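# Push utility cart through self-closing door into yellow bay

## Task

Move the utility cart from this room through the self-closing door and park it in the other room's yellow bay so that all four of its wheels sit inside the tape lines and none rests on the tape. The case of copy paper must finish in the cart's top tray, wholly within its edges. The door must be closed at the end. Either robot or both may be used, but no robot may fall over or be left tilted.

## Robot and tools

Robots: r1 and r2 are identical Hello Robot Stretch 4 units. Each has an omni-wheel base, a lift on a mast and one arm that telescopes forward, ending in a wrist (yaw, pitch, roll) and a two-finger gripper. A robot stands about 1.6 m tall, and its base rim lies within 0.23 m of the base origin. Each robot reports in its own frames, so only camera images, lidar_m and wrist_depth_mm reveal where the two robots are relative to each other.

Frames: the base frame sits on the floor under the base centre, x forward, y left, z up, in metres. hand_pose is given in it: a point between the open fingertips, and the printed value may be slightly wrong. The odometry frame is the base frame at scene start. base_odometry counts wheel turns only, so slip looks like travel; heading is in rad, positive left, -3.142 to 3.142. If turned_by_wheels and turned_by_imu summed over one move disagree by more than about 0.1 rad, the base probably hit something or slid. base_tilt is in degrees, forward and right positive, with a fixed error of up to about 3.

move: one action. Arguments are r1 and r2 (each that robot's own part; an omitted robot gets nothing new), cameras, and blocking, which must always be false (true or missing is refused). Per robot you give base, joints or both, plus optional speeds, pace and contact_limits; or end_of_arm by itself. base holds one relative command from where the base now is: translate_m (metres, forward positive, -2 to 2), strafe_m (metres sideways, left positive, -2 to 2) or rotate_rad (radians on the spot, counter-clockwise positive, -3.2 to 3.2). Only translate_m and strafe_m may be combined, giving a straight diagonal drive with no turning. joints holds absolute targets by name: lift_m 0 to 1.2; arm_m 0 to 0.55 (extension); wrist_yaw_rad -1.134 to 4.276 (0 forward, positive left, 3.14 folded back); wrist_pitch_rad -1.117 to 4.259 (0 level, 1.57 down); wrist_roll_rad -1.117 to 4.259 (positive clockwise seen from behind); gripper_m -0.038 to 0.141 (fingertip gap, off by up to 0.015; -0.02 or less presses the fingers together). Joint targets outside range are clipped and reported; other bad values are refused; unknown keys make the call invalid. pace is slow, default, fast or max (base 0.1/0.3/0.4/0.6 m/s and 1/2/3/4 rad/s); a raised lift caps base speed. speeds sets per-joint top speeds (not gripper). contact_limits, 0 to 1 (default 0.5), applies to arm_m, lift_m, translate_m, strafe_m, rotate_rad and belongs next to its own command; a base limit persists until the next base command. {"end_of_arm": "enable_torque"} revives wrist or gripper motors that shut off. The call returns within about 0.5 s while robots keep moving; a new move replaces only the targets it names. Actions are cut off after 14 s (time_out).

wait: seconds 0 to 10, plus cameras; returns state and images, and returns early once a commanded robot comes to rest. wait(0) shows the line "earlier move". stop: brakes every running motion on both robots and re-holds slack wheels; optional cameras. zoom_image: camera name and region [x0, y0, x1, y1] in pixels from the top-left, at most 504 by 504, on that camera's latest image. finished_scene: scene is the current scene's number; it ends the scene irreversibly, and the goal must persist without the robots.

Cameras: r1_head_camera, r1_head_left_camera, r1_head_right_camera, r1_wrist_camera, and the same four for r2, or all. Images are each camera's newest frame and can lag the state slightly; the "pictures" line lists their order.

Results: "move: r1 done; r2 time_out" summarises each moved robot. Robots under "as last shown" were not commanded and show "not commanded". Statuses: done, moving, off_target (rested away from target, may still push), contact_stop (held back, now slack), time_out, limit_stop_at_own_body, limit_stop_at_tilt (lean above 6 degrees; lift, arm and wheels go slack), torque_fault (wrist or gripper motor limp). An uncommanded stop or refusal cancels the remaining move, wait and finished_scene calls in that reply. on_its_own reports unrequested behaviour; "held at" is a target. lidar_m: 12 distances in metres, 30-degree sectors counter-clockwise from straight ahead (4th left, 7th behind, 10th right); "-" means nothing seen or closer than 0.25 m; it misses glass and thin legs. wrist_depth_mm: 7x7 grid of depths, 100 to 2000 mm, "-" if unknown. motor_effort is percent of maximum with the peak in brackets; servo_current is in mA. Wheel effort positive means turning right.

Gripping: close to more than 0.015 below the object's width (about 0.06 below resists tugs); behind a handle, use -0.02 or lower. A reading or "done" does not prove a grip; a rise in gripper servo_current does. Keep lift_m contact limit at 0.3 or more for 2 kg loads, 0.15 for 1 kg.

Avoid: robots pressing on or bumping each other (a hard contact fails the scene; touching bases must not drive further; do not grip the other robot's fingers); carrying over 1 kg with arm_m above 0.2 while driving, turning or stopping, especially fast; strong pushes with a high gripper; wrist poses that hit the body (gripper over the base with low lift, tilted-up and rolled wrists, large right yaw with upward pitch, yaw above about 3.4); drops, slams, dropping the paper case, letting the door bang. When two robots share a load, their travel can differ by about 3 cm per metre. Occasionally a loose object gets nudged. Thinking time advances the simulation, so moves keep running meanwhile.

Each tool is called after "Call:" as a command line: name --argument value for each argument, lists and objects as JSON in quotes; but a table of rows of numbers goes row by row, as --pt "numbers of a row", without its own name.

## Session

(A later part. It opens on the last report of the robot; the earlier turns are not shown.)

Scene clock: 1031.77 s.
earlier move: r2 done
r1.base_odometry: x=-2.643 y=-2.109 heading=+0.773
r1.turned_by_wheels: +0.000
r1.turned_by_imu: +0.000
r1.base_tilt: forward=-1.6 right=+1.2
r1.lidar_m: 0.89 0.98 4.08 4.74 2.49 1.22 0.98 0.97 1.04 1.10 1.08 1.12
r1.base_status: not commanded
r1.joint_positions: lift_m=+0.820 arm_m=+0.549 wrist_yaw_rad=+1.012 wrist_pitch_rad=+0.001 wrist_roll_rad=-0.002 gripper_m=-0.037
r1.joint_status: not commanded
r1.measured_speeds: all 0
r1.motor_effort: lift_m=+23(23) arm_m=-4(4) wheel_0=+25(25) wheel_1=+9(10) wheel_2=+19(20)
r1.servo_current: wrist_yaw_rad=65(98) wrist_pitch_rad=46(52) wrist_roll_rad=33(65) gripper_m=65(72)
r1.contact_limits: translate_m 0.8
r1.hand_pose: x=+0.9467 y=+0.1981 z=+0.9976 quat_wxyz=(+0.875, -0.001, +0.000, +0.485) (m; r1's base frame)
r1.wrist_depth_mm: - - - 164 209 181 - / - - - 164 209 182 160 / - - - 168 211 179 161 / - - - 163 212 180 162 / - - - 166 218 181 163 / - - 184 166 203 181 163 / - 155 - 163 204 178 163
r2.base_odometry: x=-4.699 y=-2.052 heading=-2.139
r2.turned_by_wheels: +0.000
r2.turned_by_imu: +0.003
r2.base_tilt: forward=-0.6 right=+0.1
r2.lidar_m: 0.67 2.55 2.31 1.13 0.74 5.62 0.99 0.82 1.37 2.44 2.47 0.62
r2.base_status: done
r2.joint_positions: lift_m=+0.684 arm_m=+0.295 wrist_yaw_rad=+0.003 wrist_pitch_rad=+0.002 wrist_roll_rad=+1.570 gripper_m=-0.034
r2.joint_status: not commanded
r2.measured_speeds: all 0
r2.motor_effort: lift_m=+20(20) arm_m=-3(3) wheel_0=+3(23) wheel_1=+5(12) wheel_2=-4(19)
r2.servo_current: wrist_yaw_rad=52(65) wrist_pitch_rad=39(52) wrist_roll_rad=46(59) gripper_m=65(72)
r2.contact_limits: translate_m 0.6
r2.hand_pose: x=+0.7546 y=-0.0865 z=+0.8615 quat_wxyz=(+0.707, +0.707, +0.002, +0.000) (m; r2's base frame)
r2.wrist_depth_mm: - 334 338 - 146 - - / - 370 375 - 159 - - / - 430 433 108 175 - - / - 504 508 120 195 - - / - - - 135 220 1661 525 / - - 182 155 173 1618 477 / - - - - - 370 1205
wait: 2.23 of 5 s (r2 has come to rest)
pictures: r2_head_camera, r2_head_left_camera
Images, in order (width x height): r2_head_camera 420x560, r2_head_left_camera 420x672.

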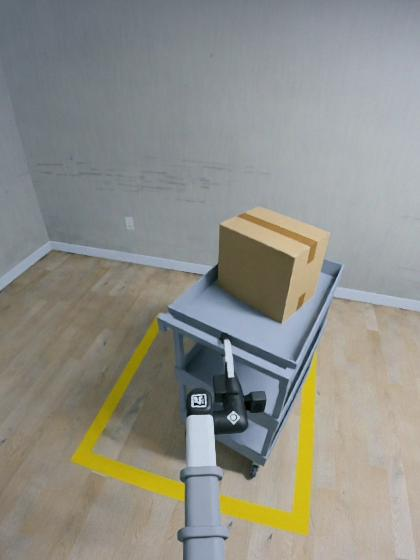

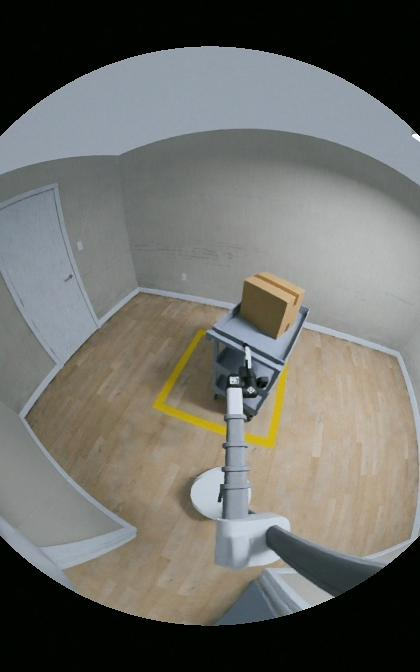

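Call:
move --r2 '{"base":{"strafe_m":-0.13},"contact_limits":{"strafe_m":0.6},"pace":"slow"}' --blocking false --cameras '[]'

Call:
wait --seconds 4 --cameras '[]'

Call:
move --r2 '{"base":{"translate_m":0.08,"strafe_m":-0.02},"contact_limits":{"translate_m":0.6}}' --blocking false --cameras '[]'

Call:
wait --seconds 5 --cameras '["r2_head_camera","r2_head_left_camera","r2_head_right_camera"]'

Call:
zoom_image --camera "r2_head_camera" --region '[0, 150, 420, 560]'

Call:
zoom_image --camera "r2_head_right_camera" --region '[80, 280, 280, 480]'

Scene clock: 1050.23 s.
move: r2 moving
r1: as last shown
r1.lidar_m: 0.87 0.99 4.13 4.71 2.49 1.20 0.97 0.95 1.06 1.10 1.09 1.16
r1.servo_current: wrist_yaw_rad=85(91) wrist_pitch_rad=39(46) wrist_roll_rad=39(59) gripper_m=59(65)
r1.contact_limits: translate_m 0.8
r1.wrist_depth_mm: - - - 164 208 180 - / - - - 164 208 182 160 / - - - 169 211 179 161 / - - - 163 212 180 162 / - - - 167 217 181 163 / - - 184 166 204 182 163 / - 155 - 163 205 178 163
r2.base_odometry: x=-4.711 y=-2.044 heading=-2.138
r2.turned_by_wheels: +0.001
r2.turned_by_imu: +0.002
r2.base_tilt: forward=-0.7 right=+0.1
r2.lidar_m: 0.64 2.58 2.31 1.11 0.75 5.49 0.93 0.81 1.40 2.44 2.48 0.62
r2.base_status: strafe_m moving
r2.joint_positions: lift_m=+0.684 arm_m=+0.295 wrist_yaw_rad=+0.004 wrist_pitch_rad=+0.002 wrist_roll_rad=+1.570 gripper_m=-0.034
r2.joint_status: not commanded
r2.measured_speeds: translate_m=-0.001 strafe_m=-0.056 rotate_rad=+0.004 lift_m=+0.000 arm_m=+0.000 wrist_yaw_rad=+0.021 wrist_pitch_rad=+0.000 wrist_roll_rad=+0.000
r2.motor_effort: lift_m=+20(20) arm_m=-3(4) wheel_0=+14(15) wheel_1=-6(6) wheel_2=+0(3)
r2.servo_current: wrist_yaw_rad=52(52) wrist_pitch_rad=39(46) wrist_roll_rad=46(59) gripper_m=72(72)
r2.contact_limits: strafe_m 0.6
r2.hand_pose: x=+0.7547 y=-0.0862 z=+0.8615 quat_wxyz=(+0.707, +0.707, +0.002, +0.001) (m; r2's base frame)
r2.wrist_depth_mm: - 327 332 - 142 - - / - 373 373 - 159 - - / - 427 430 102 173 - - / - 504 512 116 193 - - / - - - 132 217 1661 521 / - - 183 151 176 1618 477 / - - - - - 373 1182
pictures: none
No camera images: "cameras" was empty.

Scene clock: 1052.20 s.
earlier move: r2 done
r1.base_odometry: x=-2.643 y=-2.109 heading=+0.773
r1.turned_by_wheels: +0.000
r1.turned_by_imu: +0.000
r1.base_tilt: forward=-1.6 right=+1.2
r1.lidar_m: 0.90 0.95 4.14 4.72 2.46 1.23 0.97 0.95 1.07 1.12 1.10 1.17
r1.base_status: not commanded
r1.joint_positions: lift_m=+0.820 arm_m=+0.549 wrist_yaw_rad=+1.012 wrist_pitch_rad=+0.001 wrist_roll_rad=-0.002 gripper_m=-0.037
r1.joint_status: not commanded
r1.measured_speeds: all 0
r1.motor_effort: lift_m=+23(23) arm_m=-3(4) wheel_0=+25(26) wheel_1=+9(10) wheel_2=+19(20)
r1.servo_current: wrist_yaw_rad=65(91) wrist_pitch_rad=33(46) wrist_roll_rad=39(59) gripper_m=65(72)
r1.contact_limits: translate_m 0.8
r1.hand_pose: x=+0.9467 y=+0.1981 z=+0.9976 quat_wxyz=(+0.875, -0.001, +0.000, +0.485) (m; r1's base frame)
r1.wrist_depth_mm: - - - 164 208 180 - / - - - 164 208 181 160 / - - - 168 211 180 161 / - - - 163 211 180 162 / - - - 166 218 180 163 / - - 183 167 204 181 163 / - 155 - 163 205 178 163
r2.base_odometry: x=-4.809 y=-1.982 heading=-2.139
r2.turned_by_wheels: -0.001
r2.turned_by_imu: +0.000
r2.base_tilt: forward=-0.7 right=+0.1
r2.lidar_m: 0.68 2.60 2.41 1.22 0.84 5.51 0.82 0.79 1.46 2.34 2.43 0.65
r2.base_status: done
r2.joint_positions: lift_m=+0.684 arm_m=+0.295 wrist_yaw_rad=+0.007 wrist_pitch_rad=+0.002 wrist_roll_rad=+1.570 gripper_m=-0.034
r2.joint_status: not commanded
r2.measured_speeds: all 0
r2.motor_effort: lift_m=+20(20) arm_m=-4(4) wheel_0=+6(20) wheel_1=-4(6) wheel_2=-1(3)
r2.servo_current: wrist_yaw_rad=52(72) wrist_pitch_rad=33(52) wrist_roll_rad=46(59) gripper_m=65(72)
r2.contact_limits: strafe_m 0.6
r2.hand_pose: x=+0.7549 y=-0.0855 z=+0.8615 quat_wxyz=(+0.707, +0.707, +0.003, +0.002) (m; r2's base frame)
r2.wrist_depth_mm: - 410 436 111 166 - - / - 373 375 120 177 - - / - 418 418 128 190 - - / - 469 473 138 205 - - / - - 535 149 222 - - / - - 182 164 176 1576 508 / - - - - - 1499 1182
wait: 1.97 of 4 s (r2 has come to rest)
pictures: none
No camera images: "cameras" was empty.

Scene clock: 1052.70 s.
move: r2 moving
r1: as last shown
r1.base_tilt: forward=-1.5 right=+1.2
r1.lidar_m: 0.86 0.97 4.11 4.73 2.50 1.22 0.98 0.95 1.06 1.10 1.09 1.18
r1.motor_effort: lift_m=+23(23) arm_m=-3(4) wheel_0=+25(25) wheel_1=+9(10) wheel_2=+19(19)
r1.servo_current: wrist_yaw_rad=85(98) wrist_pitch_rad=39(39) wrist_roll_rad=46(65) gripper_m=65(72)
r1.contact_limits: translate_m 0.8
r1.wrist_depth_mm: - - - 164 208 181 - / - - - 164 209 181 160 / - - - 169 211 179 161 / - - - 163 213 180 162 / - - - 167 217 180 163 / - - 184 166 204 181 163 / - 155 - 163 205 178 163
r2.base_odometry: x=-4.832 y=-2.004 heading=-2.138
r2.turned_by_wheels: +0.001
r2.turned_by_imu: +0.001
r2.base_tilt: forward=-0.7 right=+0.1
r2.lidar_m: 0.69 2.58 2.42 1.25 0.85 5.50 0.83 0.81 1.53 2.33 2.41 0.64
r2.base_status: translate_m moving; strafe_m moving
r2.joint_positions: lift_m=+0.684 arm_m=+0.295 wrist_yaw_rad=+0.003 wrist_pitch_rad=+0.002 wrist_roll_rad=+1.570 gripper_m=-0.034
r2.joint_status: not commanded
r2.measured_speeds: translate_m=+0.122 strafe_m=-0.030 rotate_rad=+0.000 lift_m=+0.000 arm_m=+0.000 wrist_yaw_rad=-0.013 wrist_pitch_rad=+0.000 wrist_roll_rad=+0.000
r2.motor_effort: lift_m=+20(20) arm_m=-1(4) wheel_0=+12(16) wheel_1=+9(9) wheel_2=-13(15)
r2.servo_current: wrist_yaw_rad=39(59) wrist_pitch_rad=46(46) wrist_roll_rad=52(52) gripper_m=65(72)
r2.contact_limits: translate_m 0.6
r2.hand_pose: x=+0.7546 y=-0.0865 z=+0.8615 quat_wxyz=(+0.707, +0.707, +0.002, +0.000) (m; r2's base frame)
r2.wrist_depth_mm: - 410 433 111 165 - - / - 375 375 120 177 - - / - 413 418 127 189 - - / - 466 469 136 204 - - / - - 535 148 221 1808 - / - - 182 165 174 1661 500 / - - - - - 1618 1160
pictures: none
No camera images: "cameras" was empty.

Scene clock: 1053.60 s.
earlier move: r2 done
r1.base_odometry: x=-2.643 y=-2.109 heading=+0.773
r1.turned_by_wheels: +0.000
r1.turned_by_imu: +0.000
r1.base_tilt: forward=-1.6 right=+1.2
r1.lidar_m: 0.90 0.99 4.10 4.71 2.51 1.23 0.96 0.95 1.04 1.09 1.11 1.17
r1.base_status: not commanded
r1.joint_positions: lift_m=+0.820 arm_m=+0.549 wrist_yaw_rad=+1.012 wrist_pitch_rad=+0.001 wrist_roll_rad=-0.002 gripper_m=-0.037
r1.joint_status: not commanded
r1.measured_speeds: all 0
r1.motor_effort: lift_m=+23(23) arm_m=-4(4) wheel_0=+24(25) wheel_1=+10(10) wheel_2=+19(20)
r1.servo_current: wrist_yaw_rad=59(98) wrist_pitch_rad=46(46) wrist_roll_rad=52(65) gripper_m=72(72)
r1.contact_limits: translate_m 0.8
r1.hand_pose: x=+0.9467 y=+0.1981 z=+0.9976 quat_wxyz=(+0.875, -0.001, +0.000, +0.485) (m; r1's base frame)
r1.wrist_depth_mm: - - - 164 207 180 - / - - - 164 209 181 160 / - - - 168 211 179 161 / - - - 163 212 180 162 / - - - 167 219 181 163 / - - 183 166 203 181 163 / - 154 - 163 206 179 163
r2.base_odometry: x=-4.868 y=-2.038 heading=-2.139
r2.turned_by_wheels: -0.001
r2.turned_by_imu: -0.001
r2.base_tilt: forward=-0.6 right=+0.0
r2.lidar_m: 0.64 2.53 2.42 1.35 0.93 5.47 0.88 0.86 1.62 2.33 2.34 0.65
r2.base_status: done
r2.joint_positions: lift_m=+0.684 arm_m=+0.295 wrist_yaw_rad=-0.006 wrist_pitch_rad=+0.002 wrist_roll_rad=+1.570 gripper_m=-0.034
r2.joint_status: not commanded
r2.measured_speeds: all 0
r2.motor_effort: lift_m=+20(20) arm_m=+4(4) wheel_0=+2(16) wheel_1=+3(9) wheel_2=-6(15)
r2.servo_current: wrist_yaw_rad=46(59) wrist_pitch_rad=39(52) wrist_roll_rad=46(52) gripper_m=72(72)
r2.contact_limits: translate_m 0.6
r2.hand_pose: x=+0.7538 y=-0.0891 z=+0.8615 quat_wxyz=(+0.707, +0.707, -0.001, -0.003) (m; r2's base frame)
r2.wrist_depth_mm: - 418 413 114 168 - - / - 375 377 121 180 - - / - 415 418 130 193 - - / - 469 473 140 206 - - / - - 530 151 223 - - / - - 181 164 173 1618 504 / - - - - - 1618 1182
wait: 0.90 of 5 s (r2 has come to rest)
pictures: r2_head_camera, r2_head_left_camera, r2_head_right_camera
Images, in order (width x height): r2_head_camera 420x560, r2_head_left_camera 420x672, r2_head_right_camera 420x672.

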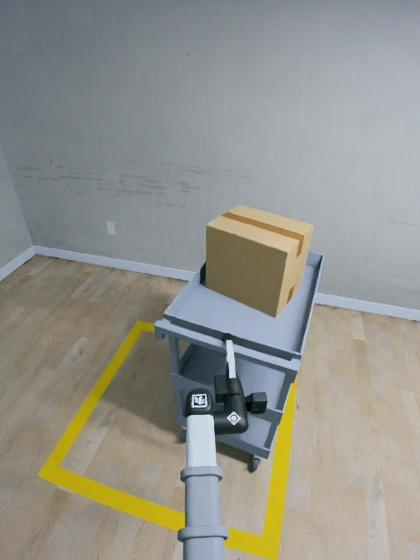

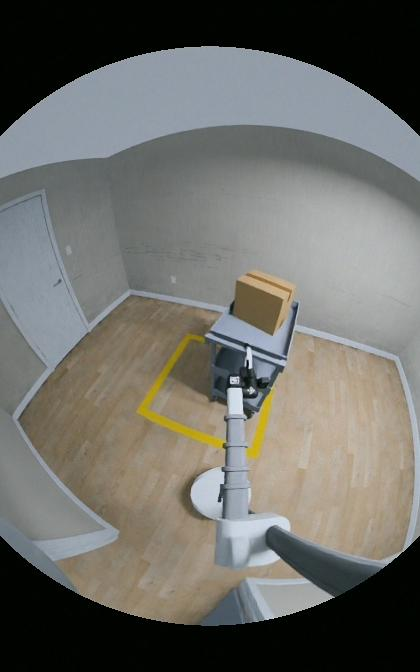

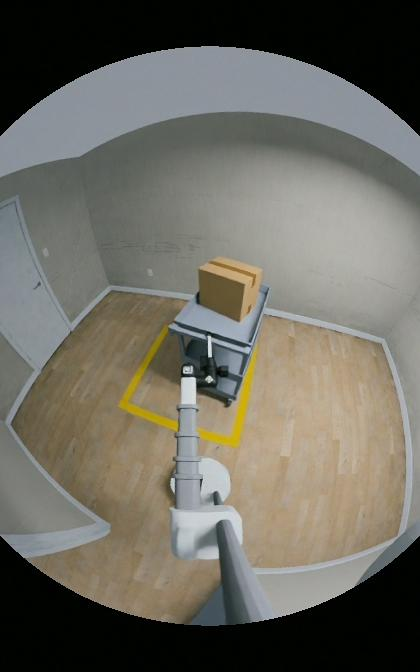

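Scaled by 1.200 from the camera's 420x560 image, which has a finer 1200x1600 frame.

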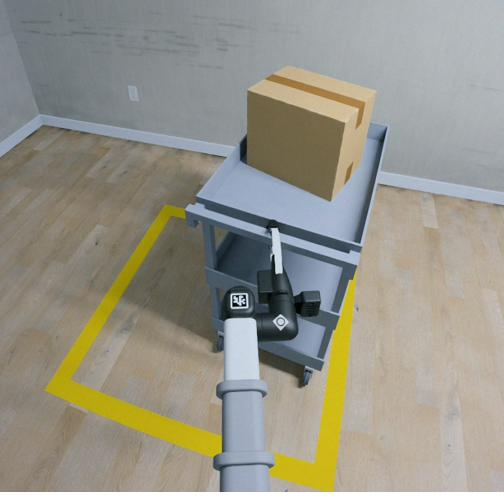

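Scaled by 2.520 from the camera's 420x672 image, which has a finer 600x960 frame.

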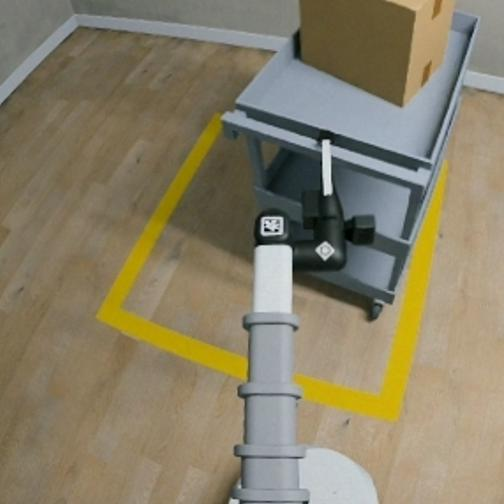

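Call:
move --r2 '{"base":{"strafe_m":0.2,"translate_m":0.05},"contact_limits":{"strafe_m":0.6},"pace":"slow"}' --blocking false --cameras '[]'

Call:
wait --seconds 5 --cameras '["r2_head_camera"]'

Call:
move --r2 '{"base":{"translate_m":-0.24,"strafe_m":0.17},"contact_limits":{"translate_m":0.6},"pace":"slow"}' --blocking false --cameras '[]'

Call:
wait --seconds 5 --cameras '["r2_head_camera","r2_head_right_camera"]'

Call:
zoom_image --camera "r2_head_camera" --region '[0, 150, 420, 560]'

Scene clock: 1074.03 s.
move: r2 moving
r1: as last shown
r1.lidar_m: 0.90 0.98 4.10 4.72 2.48 1.18 0.97 0.96 1.06 1.12 1.08 1.11
r1.motor_effort: lift_m=+23(23) arm_m=-4(4) wheel_0=+25(26) wheel_1=+9(10) wheel_2=+19(20)
r1.servo_current: wrist_yaw_rad=65(91) wrist_pitch_rad=46(46) wrist_roll_rad=33(59) gripper_m=65(72)
r1.contact_limits: translate_m 0.8
r1.wrist_depth_mm: - - - 164 208 180 - / - - - 164 208 181 159 / - - - 168 211 179 161 / - - - 164 212 181 162 / - - - 167 217 181 162 / - - 184 166 202 180 163 / - 155 - 163 205 178 163
r2.base_odometry: x=-4.860 y=-2.048 heading=-2.141
r2.turned_by_wheels: -0.002
r2.turned_by_imu: -0.001
r2.base_tilt: forward=-0.7 right=+0.1
r2.lidar_m: 0.68 2.50 2.39 1.36 0.91 5.43 0.85 0.86 1.65 2.34 2.34 0.65
r2.base_status: translate_m moving; strafe_m moving
r2.joint_positions: lift_m=+0.684 arm_m=+0.295 wrist_yaw_rad=-0.006 wrist_pitch_rad=+0.002 wrist_roll_rad=+1.570 gripper_m=-0.034
r2.joint_status: not commanded
r2.measured_speeds: translate_m=+0.012 strafe_m=+0.049 rotate_rad=-0.002 lift_m=+0.000 arm_m=+0.000 wrist_yaw_rad=-0.011 wrist_pitch_rad=+0.000 wrist_roll_rad=+0.000
r2.motor_effort: lift_m=+20(20) arm_m=+4(4) wheel_0=-16(16) wheel_1=+6(7) wheel_2=-12(13)
r2.servo_current: wrist_yaw_rad=46(52) wrist_pitch_rad=39(46) wrist_roll_rad=46(52) gripper_m=65(72)
r2.contact_limits: strafe_m 0.6
r2.hand_pose: x=+0.7537 y=-0.0892 z=+0.8615 quat_wxyz=(+0.707, +0.707, -0.002, -0.003) (m; r2's base frame)
r2.wrist_depth_mm: - 421 413 115 173 - - / - 373 377 123 181 - - / - 418 418 132 194 - - / - 466 473 141 205 - - / - - 517 152 224 - - / - - 182 165 173 1618 504 / - - - - - 1618 1182
pictures: none
No camera images: "cameras" was empty.

Scene clock: 1076.83 s.
earlier move: r2 done
r1.base_odometry: x=-2.643 y=-2.109 heading=+0.773
r1.turned_by_wheels: +0.000
r1.turned_by_imu: +0.000
r1.base_tilt: forward=-1.6 right=+1.2
r1.lidar_m: 0.89 0.93 4.11 4.72 2.49 1.21 0.96 0.96 1.04 1.11 1.09 1.13
r1.base_status: not commanded
r1.joint_positions: lift_m=+0.820 arm_m=+0.549 wrist_yaw_rad=+1.012 wrist_pitch_rad=+0.001 wrist_roll_rad=-0.002 gripper_m=-0.037
r1.joint_status: not commanded
r1.measured_speeds: all 0
r1.motor_effort: lift_m=+23(23) arm_m=-4(4) wheel_0=+25(26) wheel_1=+9(10) wheel_2=+19(20)
r1.servo_current: wrist_yaw_rad=78(91) wrist_pitch_rad=39(52) wrist_roll_rad=39(65) gripper_m=65(78)
r1.contact_limits: translate_m 0.8
r1.hand_pose: x=+0.9467 y=+0.1981 z=+0.9976 quat_wxyz=(+0.875, -0.001, +0.000, +0.485) (m; r1's base frame)
r1.wrist_depth_mm: - - - 164 208 181 - / - - - 163 208 181 160 / - - - 168 211 179 161 / - - - 163 211 180 162 / - - - 166 217 181 163 / - - 183 166 203 182 163 / - 155 - 163 204 178 163
r2.base_odometry: x=-4.727 y=-2.188 heading=-2.141
r2.turned_by_wheels: +0.000
r2.turned_by_imu: -0.001
r2.base_tilt: forward=-0.7 right=+0.1
r2.lidar_m: 0.68 2.50 2.21 1.34 0.78 0.80 1.11 0.96 1.59 2.55 2.37 0.59
r2.base_status: done
r2.joint_positions: lift_m=+0.684 arm_m=+0.295 wrist_yaw_rad=-0.007 wrist_pitch_rad=+0.002 wrist_roll_rad=+1.570 gripper_m=-0.034
r2.joint_status: not commanded
r2.measured_speeds: all 0
r2.motor_effort: lift_m=+20(20) arm_m=+4(4) wheel_0=-12(18) wheel_1=+1(7) wheel_2=-8(14)
r2.servo_current: wrist_yaw_rad=52(72) wrist_pitch_rad=46(52) wrist_roll_rad=46(59) gripper_m=65(78)
r2.contact_limits: strafe_m 0.6
r2.hand_pose: x=+0.7536 y=-0.0895 z=+0.8615 quat_wxyz=(+0.707, +0.707, -0.002, -0.003) (m; r2's base frame)
r2.wrist_depth_mm: - 330 332 - 131 - - / - 382 387 - 150 - - / - 449 455 - 166 - - / - - 517 105 189 - - / - - - 123 221 1618 500 / - - 182 148 178 1618 462 / - - - - 377 370 387
wait: 2.80 of 5 s (r2 has come to rest)
pictures: r2_head_camera
Images, in order (width x height): r2_head_camera 420x560.

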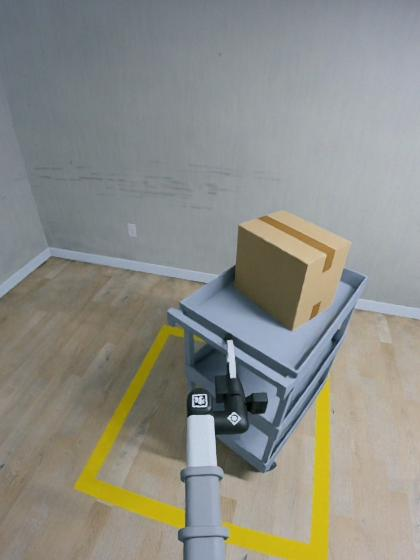

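Scene clock: 1077.33 s.
move: r2 moving
r1: as last shown
r1.base_tilt: forward=-1.5 right=+1.2
r1.lidar_m: 0.90 0.97 4.12 4.72 2.50 1.20 0.96 0.95 1.06 1.11 1.08 1.12
r1.motor_effort: lift_m=+23(23) arm_m=-4(4) wheel_0=+25(25) wheel_1=+9(10) wheel_2=+19(20)
r1.servo_current: wrist_yaw_rad=59(85) wrist_pitch_rad=39(46) wrist_roll_rad=65(65) gripper_m=65(72)
r1.contact_limits: translate_m 0.8
r1.wrist_depth_mm: - - - 164 208 181 - / - - - 163 209 181 160 / - - - 168 211 180 161 / - - - 163 212 180 162 / - - - 167 218 180 163 / - - 184 166 202 181 163 / - 155 - 163 204 178 164
r2.base_odometry: x=-4.715 y=-2.183 heading=-2.141
r2.turned_by_wheels: -0.001
r2.turned_by_imu: -0.001
r2.base_tilt: forward=-0.6 right=+0.0
r2.lidar_m: 0.67 2.49 2.22 1.29 0.78 0.80 1.15 0.97 1.59 2.54 2.38 0.59
r2.base_status: translate_m moving; strafe_m moving
r2.joint_positions: lift_m=+0.684 arm_m=+0.295 wrist_yaw_rad=-0.007 wrist_pitch_rad=+0.002 wrist_roll_rad=+1.570 gripper_m=-0.034
r2.joint_status: not commanded
r2.measured_speeds: translate_m=-0.044 strafe_m=+0.031 rotate_rad=-0.001 lift_m=+0.000 arm_m=+0.000 wrist_yaw_rad=+0.000 wrist_pitch_rad=+0.000 wrist_roll_rad=+0.000
r2.motor_effort: lift_m=+20(20) arm_m=-2(4) wheel_0=-15(16) wheel_1=+0(3) wheel_2=+7(8)
r2.servo_current: wrist_yaw_rad=52(65) wrist_pitch_rad=39(46) wrist_roll_rad=59(59) gripper_m=72(72)
r2.contact_limits: translate_m 0.6
r2.hand_pose: x=+0.7537 y=-0.0895 z=+0.8615 quat_wxyz=(+0.707, +0.707, -0.002, -0.003) (m; r2's base frame)
r2.wrist_depth_mm: - 336 330 - 132 - - / - 382 382 - 147 - - / - 452 455 - 166 - - / - - 508 103 189 - - / - - - 123 222 1618 504 / - - 182 149 177 1618 462 / - - - - 377 373 387
pictures: none
No camera images: "cameras" was empty.

Scene clock: 1080.97 s.
earlier move: r2 done
r1.base_odometry: x=-2.643 y=-2.109 heading=+0.773
r1.turned_by_wheels: +0.000
r1.turned_by_imu: +0.000
r1.base_tilt: forward=-1.6 right=+1.2
r1.lidar_m: 0.91 1.00 4.12 4.71 2.50 1.23 0.97 0.95 1.05 1.10 1.09 1.15
r1.base_status: not commanded
r1.joint_positions: lift_m=+0.820 arm_m=+0.549 wrist_yaw_rad=+1.012 wrist_pitch_rad=+0.001 wrist_roll_rad=-0.002 gripper_m=-0.037
r1.joint_status: not commanded
r1.measured_speeds: all 0
r1.motor_effort: lift_m=+23(23) arm_m=-4(4) wheel_0=+24(25) wheel_1=+9(10) wheel_2=+19(20)
r1.servo_current: wrist_yaw_rad=78(91) wrist_pitch_rad=46(52) wrist_roll_rad=46(65) gripper_m=72(72)
r1.contact_limits: translate_m 0.8
r1.hand_pose: x=+0.9467 y=+0.1981 z=+0.9976 quat_wxyz=(+0.875, -0.001, +0.000, +0.485) (m; r1's base frame)
r1.wrist_depth_mm: - - - 164 208 180 - / - - - 163 208 181 160 / - - - 169 210 180 162 / - - - 163 212 180 162 / - - - 167 217 181 163 / - - 184 166 203 182 163 / - 155 - 163 205 178 163
r2.base_odometry: x=-4.455 y=-2.078 heading=-2.140
r2.turned_by_wheels: +0.001
r2.turned_by_imu: +0.001
r2.base_tilt: forward=-0.7 right=+0.1
r2.lidar_m: 0.67 2.37 2.13 0.81 0.49 0.59 1.21 0.86 0.98 2.62 2.69 0.61
r2.base_status: done
r2.joint_positions: lift_m=+0.684 arm_m=+0.295 wrist_yaw_rad=-0.001 wrist_pitch_rad=+0.002 wrist_roll_rad=+1.570 gripper_m=-0.034
r2.joint_status: not commanded
r2.measured_speeds: all 0
r2.motor_effort: lift_m=+20(20) arm_m=-4(4) wheel_0=-4(18) wheel_1=+3(5) wheel_2=+7(13)
r2.servo_current: wrist_yaw_rad=39(65) wrist_pitch_rad=39(46) wrist_roll_rad=46(65) gripper_m=72(72)
r2.contact_limits: translate_m 0.6
r2.hand_pose: x=+0.7542 y=-0.0876 z=+0.8615 quat_wxyz=(+0.707, +0.707, +0.000, -0.001) (m; r2's base frame)
r2.wrist_depth_mm: - 338 336 - 147 - - / - 370 375 - 161 - - / - 430 433 107 177 - - / - 504 504 122 196 - - / - - - 137 221 1708 525 / - - 185 156 178 1661 477 / - - - - - 368 1182
wait: 3.63 of 5 s (r2 has come to rest)
pictures: r2_head_camera, r2_head_right_camera
Images, in order (width x height): r2_head_camera 420x560, r2_head_right_camera 420x672.

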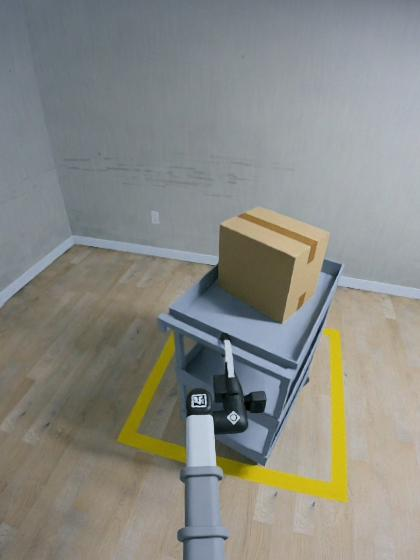

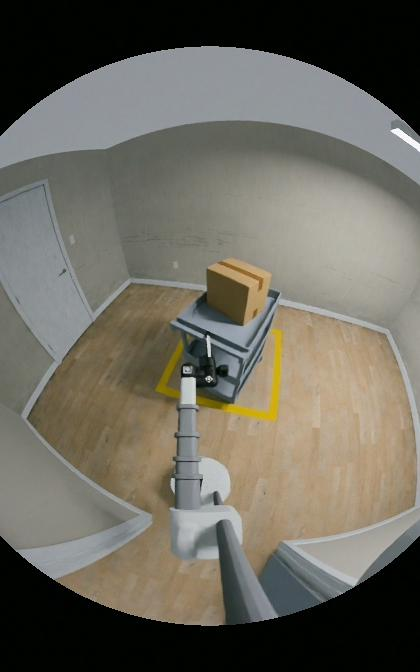

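Scaled by 1.200 from the camera's 420x560 image, which has a finer 1200x1600 frame.

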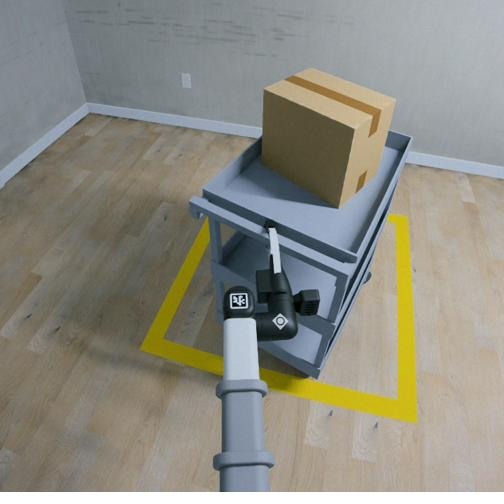

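Call:
move --r2 '{"base":{"strafe_m":-0.19,"translate_m":-0.04},"contact_limits":{"strafe_m":0.6},"pace":"slow"}' --blocking false --cameras '[]'

Call:
wait --seconds 5 --cameras '[]'

Call:
move --r2 '{"base":{"translate_m":0.17,"strafe_m":-0.035},"contact_limits":{"translate_m":0.6},"pace":"slow"}' --blocking false --cameras '[]'

Call:
wait --seconds 5 --cameras '["r2_head_camera","r2_head_right_camera"]'

Call:
zoom_image --camera "r2_head_camera" --region '[0, 150, 420, 560]'

Call:
zoom_image --camera "r2_head_right_camera" --region '[120, 280, 320, 480]'

Scene clock: 1097.07 s.
move: r2 moving
r1: as last shown
r1.lidar_m: 0.88 0.95 4.12 4.73 2.51 1.22 0.97 0.94 1.07 1.11 1.10 1.15
r1.motor_effort: lift_m=+23(23) arm_m=-4(4) wheel_0=+25(25) wheel_1=+9(10) wheel_2=+19(19)
r1.servo_current: wrist_yaw_rad=72(78) wrist_pitch_rad=46(46) wrist_roll_rad=46(59) gripper_m=65(72)
r1.contact_limits: translate_m 0.8
r1.wrist_depth_mm: - - - 164 207 180 - / - - - 163 209 181 160 / - - - 168 211 180 161 / - - - 163 211 180 162 / - - - 167 218 181 163 / - - 183 166 204 181 163 / - 155 - 163 205 178 164
r2.base_odometry: x=-4.464 y=-2.069 heading=-2.139
r2.turned_by_wheels: +0.002
r2.turned_by_imu: +0.002
r2.base_tilt: forward=-0.7 right=+0.1
r2.lidar_m: 0.65 2.37 2.14 0.78 0.51 6.40 1.17 0.86 1.01 2.59 2.68 0.61
r2.base_status: translate_m moving; strafe_m moving
r2.joint_positions: lift_m=+0.684 arm_m=+0.295 wrist_yaw_rad=+0.005 wrist_pitch_rad=+0.002 wrist_roll_rad=+1.570 gripper_m=-0.034
r2.joint_status: not commanded
r2.measured_speeds: translate_m=-0.010 strafe_m=-0.049 rotate_rad=+0.004 lift_m=+0.000 arm_m=+0.000 wrist_yaw_rad=+0.023 wrist_pitch_rad=+0.000 wrist_roll_rad=+0.000
r2.motor_effort: lift_m=+20(20) arm_m=-4(4) wheel_0=+9(11) wheel_1=-5(9) wheel_2=+13(13)
r2.servo_current: wrist_yaw_rad=52(52) wrist_pitch_rad=46(52) wrist_roll_rad=46(59) gripper_m=59(78)
r2.contact_limits: strafe_m 0.6
r2.hand_pose: x=+0.7547 y=-0.0861 z=+0.8615 quat_wxyz=(+0.707, +0.707, +0.002, +0.001) (m; r2's base frame)
r2.wrist_depth_mm: - 334 332 - 144 - - / - 370 377 - 158 - - / - 430 430 106 174 - - / - 508 508 116 195 - - / - - - 133 220 1756 521 / - - 186 156 177 1576 477 / - - - - - 120 1205
pictures: none
No camera images: "cameras" was empty.

Scene clock: 1099.73 s.
earlier move: r2 done
r1.base_odometry: x=-2.643 y=-2.109 heading=+0.773
r1.turned_by_wheels: +0.000
r1.turned_by_imu: +0.000
r1.base_tilt: forward=-1.5 right=+1.3
r1.lidar_m: 0.89 1.00 4.09 4.72 2.51 1.23 0.95 0.97 1.05 1.12 1.10 1.16
r1.base_status: not commanded
r1.joint_positions: lift_m=+0.820 arm_m=+0.549 wrist_yaw_rad=+1.012 wrist_pitch_rad=+0.001 wrist_roll_rad=-0.002 gripper_m=-0.037
r1.joint_status: not commanded
r1.measured_speeds: all 0
r1.motor_effort: lift_m=+23(23) arm_m=-4(4) wheel_0=+25(26) wheel_1=+9(10) wheel_2=+19(20)
r1.servo_current: wrist_yaw_rad=52(98) wrist_pitch_rad=46(46) wrist_roll_rad=39(72) gripper_m=65(72)
r1.contact_limits: translate_m 0.8
r1.hand_pose: x=+0.9467 y=+0.1981 z=+0.9976 quat_wxyz=(+0.875, -0.001, +0.000, +0.485) (m; r1's base frame)
r1.wrist_depth_mm: - - - 164 208 181 - / - - - 163 210 181 160 / - - - 168 211 179 161 / - - - 163 212 180 163 / - - - 167 217 181 163 / - - 184 167 204 181 163 / - 154 - 163 204 178 163
r2.base_odometry: x=-4.593 y=-1.942 heading=-2.139
r2.turned_by_wheels: +0.000
r2.turned_by_imu: +0.002
r2.base_tilt: forward=-0.7 right=+0.1
r2.lidar_m: 0.72 2.59 2.31 0.86 0.65 5.22 0.94 0.73 1.02 2.44 2.63 0.66
r2.base_status: done
r2.joint_positions: lift_m=+0.684 arm_m=+0.295 wrist_yaw_rad=+0.010 wrist_pitch_rad=+0.002 wrist_roll_rad=+1.570 gripper_m=-0.034
r2.joint_status: not commanded
r2.measured_speeds: all 0
r2.motor_effort: lift_m=+20(20) arm_m=-3(4) wheel_0=+10(23) wheel_1=-2(9) wheel_2=+7(15)
r2.servo_current: wrist_yaw_rad=65(72) wrist_pitch_rad=39(52) wrist_roll_rad=39(59) gripper_m=72(78)
r2.contact_limits: strafe_m 0.6
r2.hand_pose: x=+0.7552 y=-0.0845 z=+0.8615 quat_wxyz=(+0.707, +0.707, +0.004, +0.003) (m; r2's base frame)
r2.wrist_depth_mm: - - 554 131 183 - - / - 394 394 136 193 - - / - 415 415 142 204 - - / - 452 455 151 216 - - / - - 500 158 224 - - / - - 186 167 177 1756 525 / - - - - - 1464 473
wait: 2.67 of 5 s (r2 has come to rest)
pictures: none
No camera images: "cameras" was empty.

Scene clock: 1100.23 s.
move: r2 moving
r1: as last shown
r1.base_tilt: forward=-1.6 right=+1.3
r1.lidar_m: 0.89 1.01 4.10 4.71 2.51 1.21 0.97 0.94 1.05 1.10 1.09 1.17
r1.motor_effort: lift_m=+23(23) arm_m=-3(4) wheel_0=+25(25) wheel_1=+10(10) wheel_2=+19(20)
r1.servo_current: wrist_yaw_rad=78(78) wrist_pitch_rad=46(46) wrist_roll_rad=59(59) gripper_m=65(72)
r1.contact_limits: translate_m 0.8
r1.wrist_depth_mm: - - - 164 208 180 - / - - - 163 209 181 160 / - - - 169 211 179 161 / - - - 163 211 179 162 / - - - 167 217 181 163 / - - 184 166 203 182 163 / - 155 - 163 205 177 163
r2.base_odometry: x=-4.602 y=-1.951 heading=-2.138
r2.turned_by_wheels: +0.001
r2.turned_by_imu: +0.001
r2.base_tilt: forward=-0.7 right=+0.1
r2.lidar_m: 0.71 2.60 2.31 0.84 0.61 5.24 0.95 0.73 1.05 2.44 2.65 0.68
r2.base_status: translate_m moving; strafe_m moving
r2.joint_positions: lift_m=+0.684 arm_m=+0.295 wrist_yaw_rad=+0.004 wrist_pitch_rad=+0.002 wrist_roll_rad=+1.570 gripper_m=-0.034
r2.joint_status: not commanded
r2.measured_speeds: translate_m=+0.049 strafe_m=-0.010 rotate_rad=+0.001 lift_m=+0.000 arm_m=+0.000 wrist_yaw_rad=-0.029 wrist_pitch_rad=+0.000 wrist_roll_rad=+0.000
r2.motor_effort: lift_m=+20(20) arm_m=-3(4) wheel_0=+11(15) wheel_1=+7(8) wheel_2=-10(11)
r2.servo_current: wrist_yaw_rad=39(78) wrist_pitch_rad=39(39) wrist_roll_rad=39(52) gripper_m=65(72)
r2.contact_limits: translate_m 0.6
r2.hand_pose: x=+0.7547 y=-0.0861 z=+0.8615 quat_wxyz=(+0.707, +0.707, +0.002, +0.001) (m; r2's base frame)
r2.wrist_depth_mm: - - - 132 186 - - / - 389 404 137 195 768 - / - 415 413 143 206 - - / - 449 452 152 215 - - / - - 496 158 222 - - / - - 187 168 176 1618 530 / - - - - - 1576 480
pictures: none
No camera images: "cameras" was empty.

Scene clock: 1102.73 s.
earlier move: r2 done
r1.base_odometry: x=-2.643 y=-2.109 heading=+0.773
r1.turned_by_wheels: +0.000
r1.turned_by_imu: +0.000
r1.base_tilt: forward=-1.6 right=+1.2
r1.lidar_m: 0.91 0.96 4.09 4.72 2.46 1.23 0.96 0.95 1.06 1.14 1.10 1.14
r1.base_status: not commanded
r1.joint_positions: lift_m=+0.820 arm_m=+0.549 wrist_yaw_rad=+1.012 wrist_pitch_rad=+0.001 wrist_roll_rad=-0.002 gripper_m=-0.037
r1.joint_status: not commanded
r1.measured_speeds: all 0
r1.motor_effort: lift_m=+23(23) arm_m=-4(4) wheel_0=+24(26) wheel_1=+9(10) wheel_2=+19(20)
r1.servo_current: wrist_yaw_rad=85(91) wrist_pitch_rad=46(46) wrist_roll_rad=39(65) gripper_m=65(72)
r1.contact_limits: translate_m 0.8
r1.hand_pose: x=+0.9467 y=+0.1981 z=+0.9976 quat_wxyz=(+0.875, -0.001, +0.000, +0.485) (m; r1's base frame)
r1.wrist_depth_mm: - - - 164 208 181 - / - - - 163 209 181 160 / - - - 169 211 180 161 / - - - 163 211 181 162 / - - - 167 218 181 163 / - - 184 166 203 181 163 / - 155 - 163 206 178 163
r2.base_odometry: x=-4.714 y=-2.066 heading=-2.140
r2.turned_by_wheels: -0.001
r2.turned_by_imu: -0.002
r2.base_tilt: forward=-0.7 right=+0.1
r2.lidar_m: 0.70 2.57 2.29 1.19 0.75 5.80 0.98 0.84 1.40 2.46 2.45 0.71
r2.base_status: done
r2.joint_positions: lift_m=+0.684 arm_m=+0.295 wrist_yaw_rad=-0.006 wrist_pitch_rad=+0.002 wrist_roll_rad=+1.570 gripper_m=-0.034
r2.joint_status: not commanded
r2.measured_speeds: all 0
r2.motor_effort: lift_m=+20(20) arm_m=+4(4) wheel_0=+1(15) wheel_1=+1(9) wheel_2=-10(17)
r2.servo_current: wrist_yaw_rad=46(78) wrist_pitch_rad=39(52) wrist_roll_rad=65(65) gripper_m=65(72)
r2.contact_limits: translate_m 0.6
r2.hand_pose: x=+0.7538 y=-0.0891 z=+0.8615 quat_wxyz=(+0.707, +0.707, -0.001, -0.003) (m; r2's base frame)
r2.wrist_depth_mm: - - - 161 220 1499 1160 / - - - 163 222 759 - / - 427 430 165 224 - - / - 442 442 167 227 - - / - 462 462 169 230 820 - / - 484 185 170 177 - - / - - 512 - - 1618 -
wait: 2.50 of 5 s (r2 has come to rest)
pictures: r2_head_camera, r2_head_right_camera
Images, in order (width x height): r2_head_camera 420x560, r2_head_right_camera 420x672.

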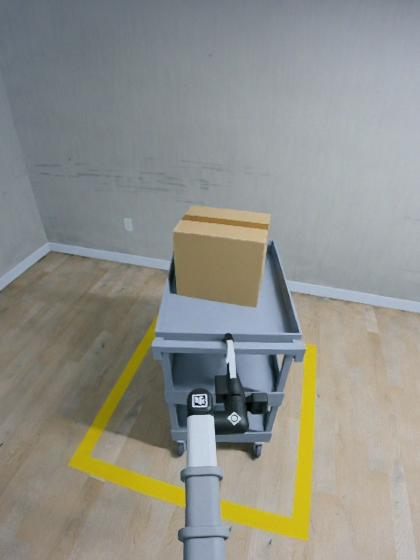

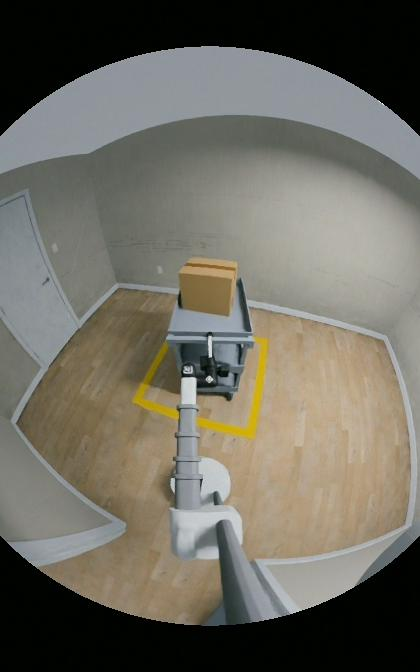

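Scaled by 1.200 from the camera's 420x560 image, which has a finer 1200x1600 frame.

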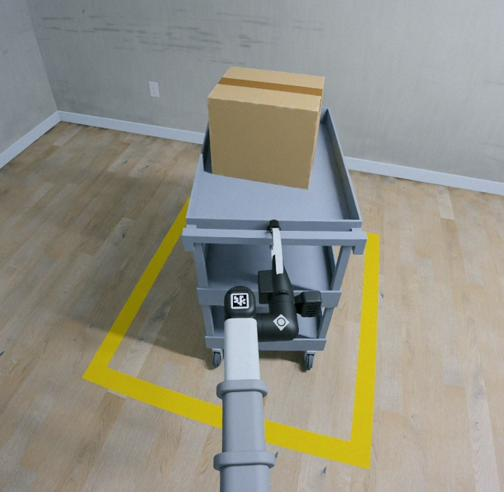

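Scaled by 2.520 from the camera's 420x672 image, which has a finer 600x960 frame.

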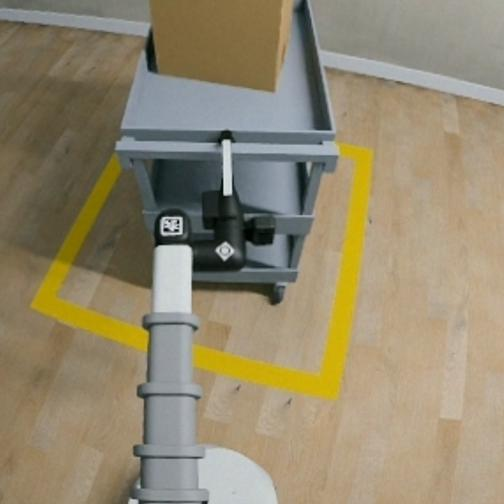

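Call:
move --r2 '{"joints":{"gripper_m":0.12}}' --blocking false --cameras '[]'

Call:
wait --seconds 2 --cameras '[]'

Call:
move --r2 '{"joints":{"arm_m":0.02}}' --blocking false --cameras '["r1_head_camera","r1_wrist_camera","r1_head_left_camera","r1_head_right_camera"]'

Call:
wait --seconds 2 --cameras '["r2_head_camera"]'

Scene clock: 1120.93 s.
move: r2 moving
r1: as last shown
r1.lidar_m: 0.87 0.98 4.12 4.73 2.50 1.22 0.95 0.93 1.06 1.09 1.10 1.15
r1.motor_effort: lift_m=+23(23) arm_m=-4(4) wheel_0=+25(25) wheel_1=+9(10) wheel_2=+19(20)
r1.servo_current: wrist_yaw_rad=72(78) wrist_pitch_rad=46(46) wrist_roll_rad=52(59) gripper_m=65(72)
r1.contact_limits: translate_m 0.8
r1.wrist_depth_mm: - - - 164 208 180 - / - - - 163 209 181 160 / - - - 169 211 180 161 / - - - 163 212 180 162 / - - - 166 218 181 163 / - - 185 166 203 181 163 / - 155 - 163 206 178 163
r2.base_odometry: x=-4.714 y=-2.066 heading=-2.140
r2.turned_by_wheels: +0.000
r2.turned_by_imu: +0.000
r2.base_tilt: forward=-0.7 right=+0.1
r2.lidar_m: 0.70 2.59 2.29 1.14 0.76 5.82 0.98 0.83 1.44 2.47 2.48 0.72
r2.base_status: not commanded
r2.joint_positions: lift_m=+0.684 arm_m=+0.295 wrist_yaw_rad=-0.006 wrist_pitch_rad=+0.002 wrist_roll_rad=+1.570 gripper_m=-0.009
r2.joint_status: gripper_m moving
r2.measured_speeds: all 0
r2.motor_effort: lift_m=+20(20) arm_m=+4(4) wheel_0=+1(2) wheel_1=+1(2) wheel_2=-10(10)
r2.servo_current: wrist_yaw_rad=59(65) wrist_pitch_rad=46(46) wrist_roll_rad=52(59) gripper_m=104(104)
r2.contact_limits: translate_m 0.6
r2.hand_pose: x=+0.7538 y=-0.0891 z=+0.8615 quat_wxyz=(+0.707, +0.707, -0.001, -0.003) (m; r2's base frame)
r2.wrist_depth_mm: - - - 166 224 1464 1160 / - - - 168 226 768 - / - 430 436 169 229 - - / - 445 449 230 231 831 - / - 469 466 173 234 831 - / - 484 189 175 181 - - / - - 508 - - 554 521
pictures: none
No camera images: "cameras" was empty.

Scene clock: 1122.70 s.
earlier move: r2 done
r1.base_odometry: x=-2.643 y=-2.109 heading=+0.773
r1.turned_by_wheels: +0.000
r1.turned_by_imu: +0.000
r1.base_tilt: forward=-1.6 right=+1.2
r1.lidar_m: 0.89 0.97 4.10 4.71 2.49 1.23 0.95 0.94 1.09 1.10 1.09 1.14
r1.base_status: not commanded
r1.joint_positions: lift_m=+0.820 arm_m=+0.549 wrist_yaw_rad=+1.012 wrist_pitch_rad=+0.001 wrist_roll_rad=-0.002 gripper_m=-0.037
r1.joint_status: not commanded
r1.measured_speeds: all 0
r1.motor_effort: lift_m=+23(23) arm_m=-3(4) wheel_0=+25(25) wheel_1=+9(10) wheel_2=+19(20)
r1.servo_current: wrist_yaw_rad=72(98) wrist_pitch_rad=46(46) wrist_roll_rad=46(59) gripper_m=65(72)
r1.contact_limits: translate_m 0.8
r1.hand_pose: x=+0.9467 y=+0.1981 z=+0.9976 quat_wxyz=(+0.875, -0.001, +0.000, +0.485) (m; r1's base frame)
r1.wrist_depth_mm: - - - 163 208 180 - / - - - 163 209 181 160 / - - - 168 211 180 161 / - - - 163 211 180 163 / - - - 166 219 181 163 / - - 183 165 204 181 163 / - 155 - 163 206 178 163
r2.base_odometry: x=-4.714 y=-2.066 heading=-2.140
r2.turned_by_wheels: +0.000
r2.turned_by_imu: +0.000
r2.base_tilt: forward=-0.7 right=+0.1
r2.lidar_m: 0.71 2.56 2.28 1.16 0.75 5.78 0.96 0.86 1.42 2.45 2.46 0.73
r2.base_status: not commanded
r2.joint_positions: lift_m=+0.684 arm_m=+0.295 wrist_yaw_rad=-0.006 wrist_pitch_rad=+0.002 wrist_roll_rad=+1.570 gripper_m=+0.120
r2.joint_status: all done
r2.measured_speeds: all 0
r2.motor_effort: lift_m=+20(20) arm_m=+4(4) wheel_0=+1(2) wheel_1=+1(2) wheel_2=-10(11)
r2.servo_current: wrist_yaw_rad=46(65) wrist_pitch_rad=39(52) wrist_roll_rad=46(59) gripper_m=52(124)
r2.contact_limits: translate_m 0.6
r2.hand_pose: x=+0.7538 y=-0.0891 z=+0.8615 quat_wxyz=(+0.707, +0.707, -0.001, -0.003) (m; r2's base frame)
r2.wrist_depth_mm: - - - 173 231 1499 1160 / - - - 175 234 759 - / - 436 442 176 236 820 - / - 452 452 178 238 831 - / - 469 473 180 241 842 - / - 492 191 181 186 - - / - - 517 - 132 - 521
wait: 1.77 of 2 s (r2 has come to rest)
pictures: none
No camera images: "cameras" was empty.

Scene clock: 1123.20 s.
move: r2 moving
r1: as last shown
r1.base_tilt: forward=-1.5 right=+1.2
r1.lidar_m: 0.91 0.98 4.10 4.70 2.48 1.22 0.98 0.95 1.07 1.09 1.08 1.15
r1.motor_effort: lift_m=+23(23) arm_m=-4(4) wheel_0=+25(25) wheel_1=+9(9) wheel_2=+19(20)
r1.servo_current: wrist_yaw_rad=59(78) wrist_pitch_rad=46(46) wrist_roll_rad=39(52) gripper_m=65(72)
r1.contact_limits: translate_m 0.8
r1.wrist_depth_mm: - - - 164 208 180 - / - - - 163 209 181 160 / - - - 168 211 179 161 / - - - 163 213 180 162 / - - - 166 218 180 163 / - - 184 166 203 181 163 / - 155 - 163 204 178 163
r2.base_odometry: x=-4.714 y=-2.066 heading=-2.139
r2.turned_by_wheels: +0.001
r2.turned_by_imu: +0.001
r2.base_tilt: forward=-0.6 right=+0.1
r2.lidar_m: 0.70 2.57 2.29 1.17 0.76 5.81 0.98 0.86 1.42 2.45 2.47 0.73
r2.base_status: not commanded
r2.joint_positions: lift_m=+0.684 arm_m=+0.244 wrist_yaw_rad=-0.003 wrist_pitch_rad=+0.002 wrist_roll_rad=+1.570 gripper_m=+0.120
r2.joint_status: arm_m moving
r2.measured_speeds: translate_m=+0.000 strafe_m=+0.000 rotate_rad=+0.000 lift_m=+0.000 arm_m=-0.195 wrist_yaw_rad=+0.000 wrist_pitch_rad=+0.000 wrist_roll_rad=+0.000
r2.motor_effort: lift_m=+19(20) arm_m=-8(11) wheel_0=+0(1) wheel_1=+1(2) wheel_2=-3(10)
r2.servo_current: wrist_yaw_rad=52(59) wrist_pitch_rad=46(46) wrist_roll_rad=33(59) gripper_m=46(59)
r2.contact_limits: translate_m 0.6
r2.hand_pose: x=+0.7034 y=-0.0882 z=+0.8616 quat_wxyz=(+0.707, +0.707, +0.000, -0.002) (m; r2's base frame)
r2.wrist_depth_mm: - - - 214 271 1499 512 / - - - 216 273 741 - / - 480 480 219 277 - - / - 504 496 221 281 - - / - 521 521 224 283 - - / - - 200 225 198 - - / - - - - - 1708 496
pictures: r1_head_camera, r1_head_left_camera, r1_head_right_camera, r1_wrist_camera
Images, in order (width x height): r1_head_camera 420x560, r1_head_left_camera 420x672, r1_head_right_camera 420x672, r1_wrist_camera 616x392.

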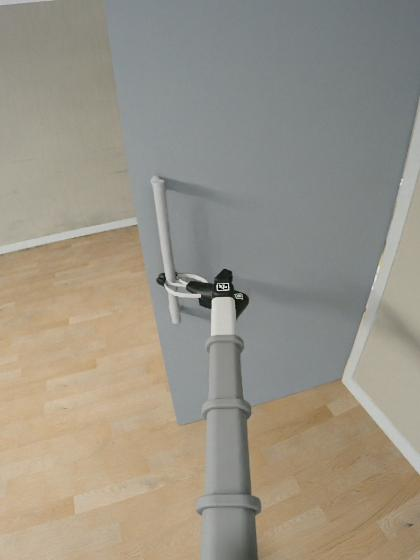

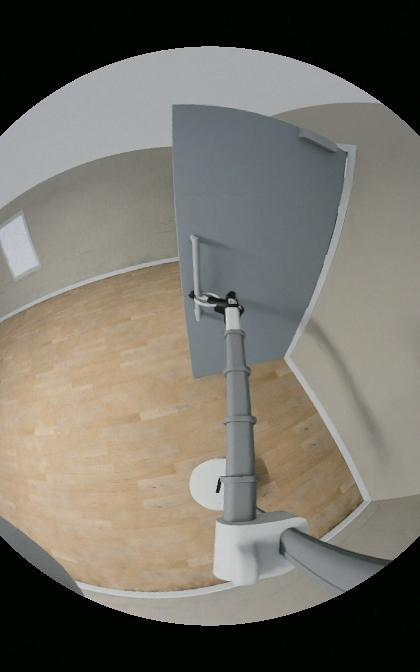

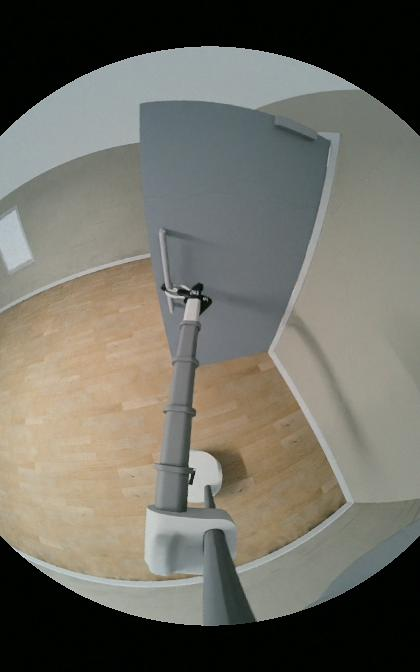

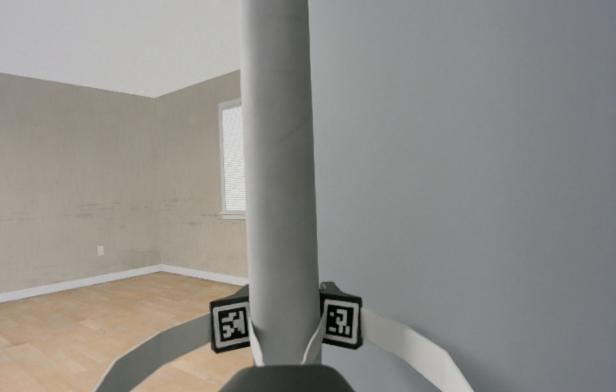

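Scene clock: 1124.63 s.
earlier move: r2 done
r1.base_odometry: x=-2.643 y=-2.109 heading=+0.773
r1.turned_by_wheels: +0.000
r1.turned_by_imu: +0.000
r1.base_tilt: forward=-1.6 right=+1.2
r1.lidar_m: 0.86 0.98 4.12 4.71 2.50 1.21 0.98 0.96 1.09 1.11 1.10 1.16
r1.base_status: not commanded
r1.joint_positions: lift_m=+0.820 arm_m=+0.549 wrist_yaw_rad=+1.012 wrist_pitch_rad=+0.001 wrist_roll_rad=-0.002 gripper_m=-0.037
r1.joint_status: not commanded
r1.measured_speeds: all 0
r1.motor_effort: lift_m=+23(23) arm_m=-4(4) wheel_0=+25(25) wheel_1=+9(10) wheel_2=+19(20)
r1.servo_current: wrist_yaw_rad=78(91) wrist_pitch_rad=39(46) wrist_roll_rad=59(65) gripper_m=65(72)
r1.contact_limits: translate_m 0.8
r1.hand_pose: x=+0.9467 y=+0.1981 z=+0.9976 quat_wxyz=(+0.875, -0.001, +0.000, +0.485) (m; r1's base frame)
r1.wrist_depth_mm: - - - 163 208 180 - / - - - 164 208 181 160 / - - - 168 211 179 161 / - - - 163 212 180 162 / - - - 166 219 181 163 / - - 183 167 203 181 163 / - 155 - 163 205 178 164
r2.base_odometry: x=-4.714 y=-2.066 heading=-2.139
r2.turned_by_wheels: +0.000
r2.turned_by_imu: +0.000
r2.base_tilt: forward=-0.7 right=+0.1
r2.lidar_m: 0.67 2.59 2.28 1.19 0.76 5.80 0.97 0.85 1.42 2.42 2.45 0.72
r2.base_status: not commanded
r2.joint_positions: lift_m=+0.684 arm_m=+0.020 wrist_yaw_rad=-0.003 wrist_pitch_rad=+0.002 wrist_roll_rad=+1.570 gripper_m=+0.120
r2.joint_status: all done
r2.measured_speeds: all 0
r2.motor_effort: lift_m=+19(20) arm_m=-7(12) wheel_0=+0(1) wheel_1=+2(2) wheel_2=-3(10)
r2.servo_current: wrist_yaw_rad=52(59) wrist_pitch_rad=46(46) wrist_roll_rad=46(59) gripper_m=52(59)
r2.contact_limits: translate_m 0.6
r2.hand_pose: x=+0.4793 y=-0.0881 z=+0.8616 quat_wxyz=(+0.707, +0.707, +0.000, -0.002) (m; r2's base frame)
r2.wrist_depth_mm: - - - - - 1708 1229 / - - - 496 - 715 500 / - - 707 504 1078 - 504 / - - 723 512 1118 - 508 / - - 759 517 1118 - 512 / - - 200 517 198 521 525 / - - - - 535 535 525
wait: 1.43 of 2 s (r2 has come to rest)
pictures: r2_head_camera
Images, in order (width x height): r2_head_camera 420x560.

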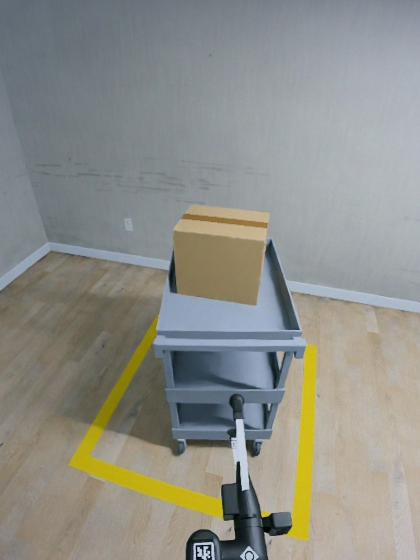

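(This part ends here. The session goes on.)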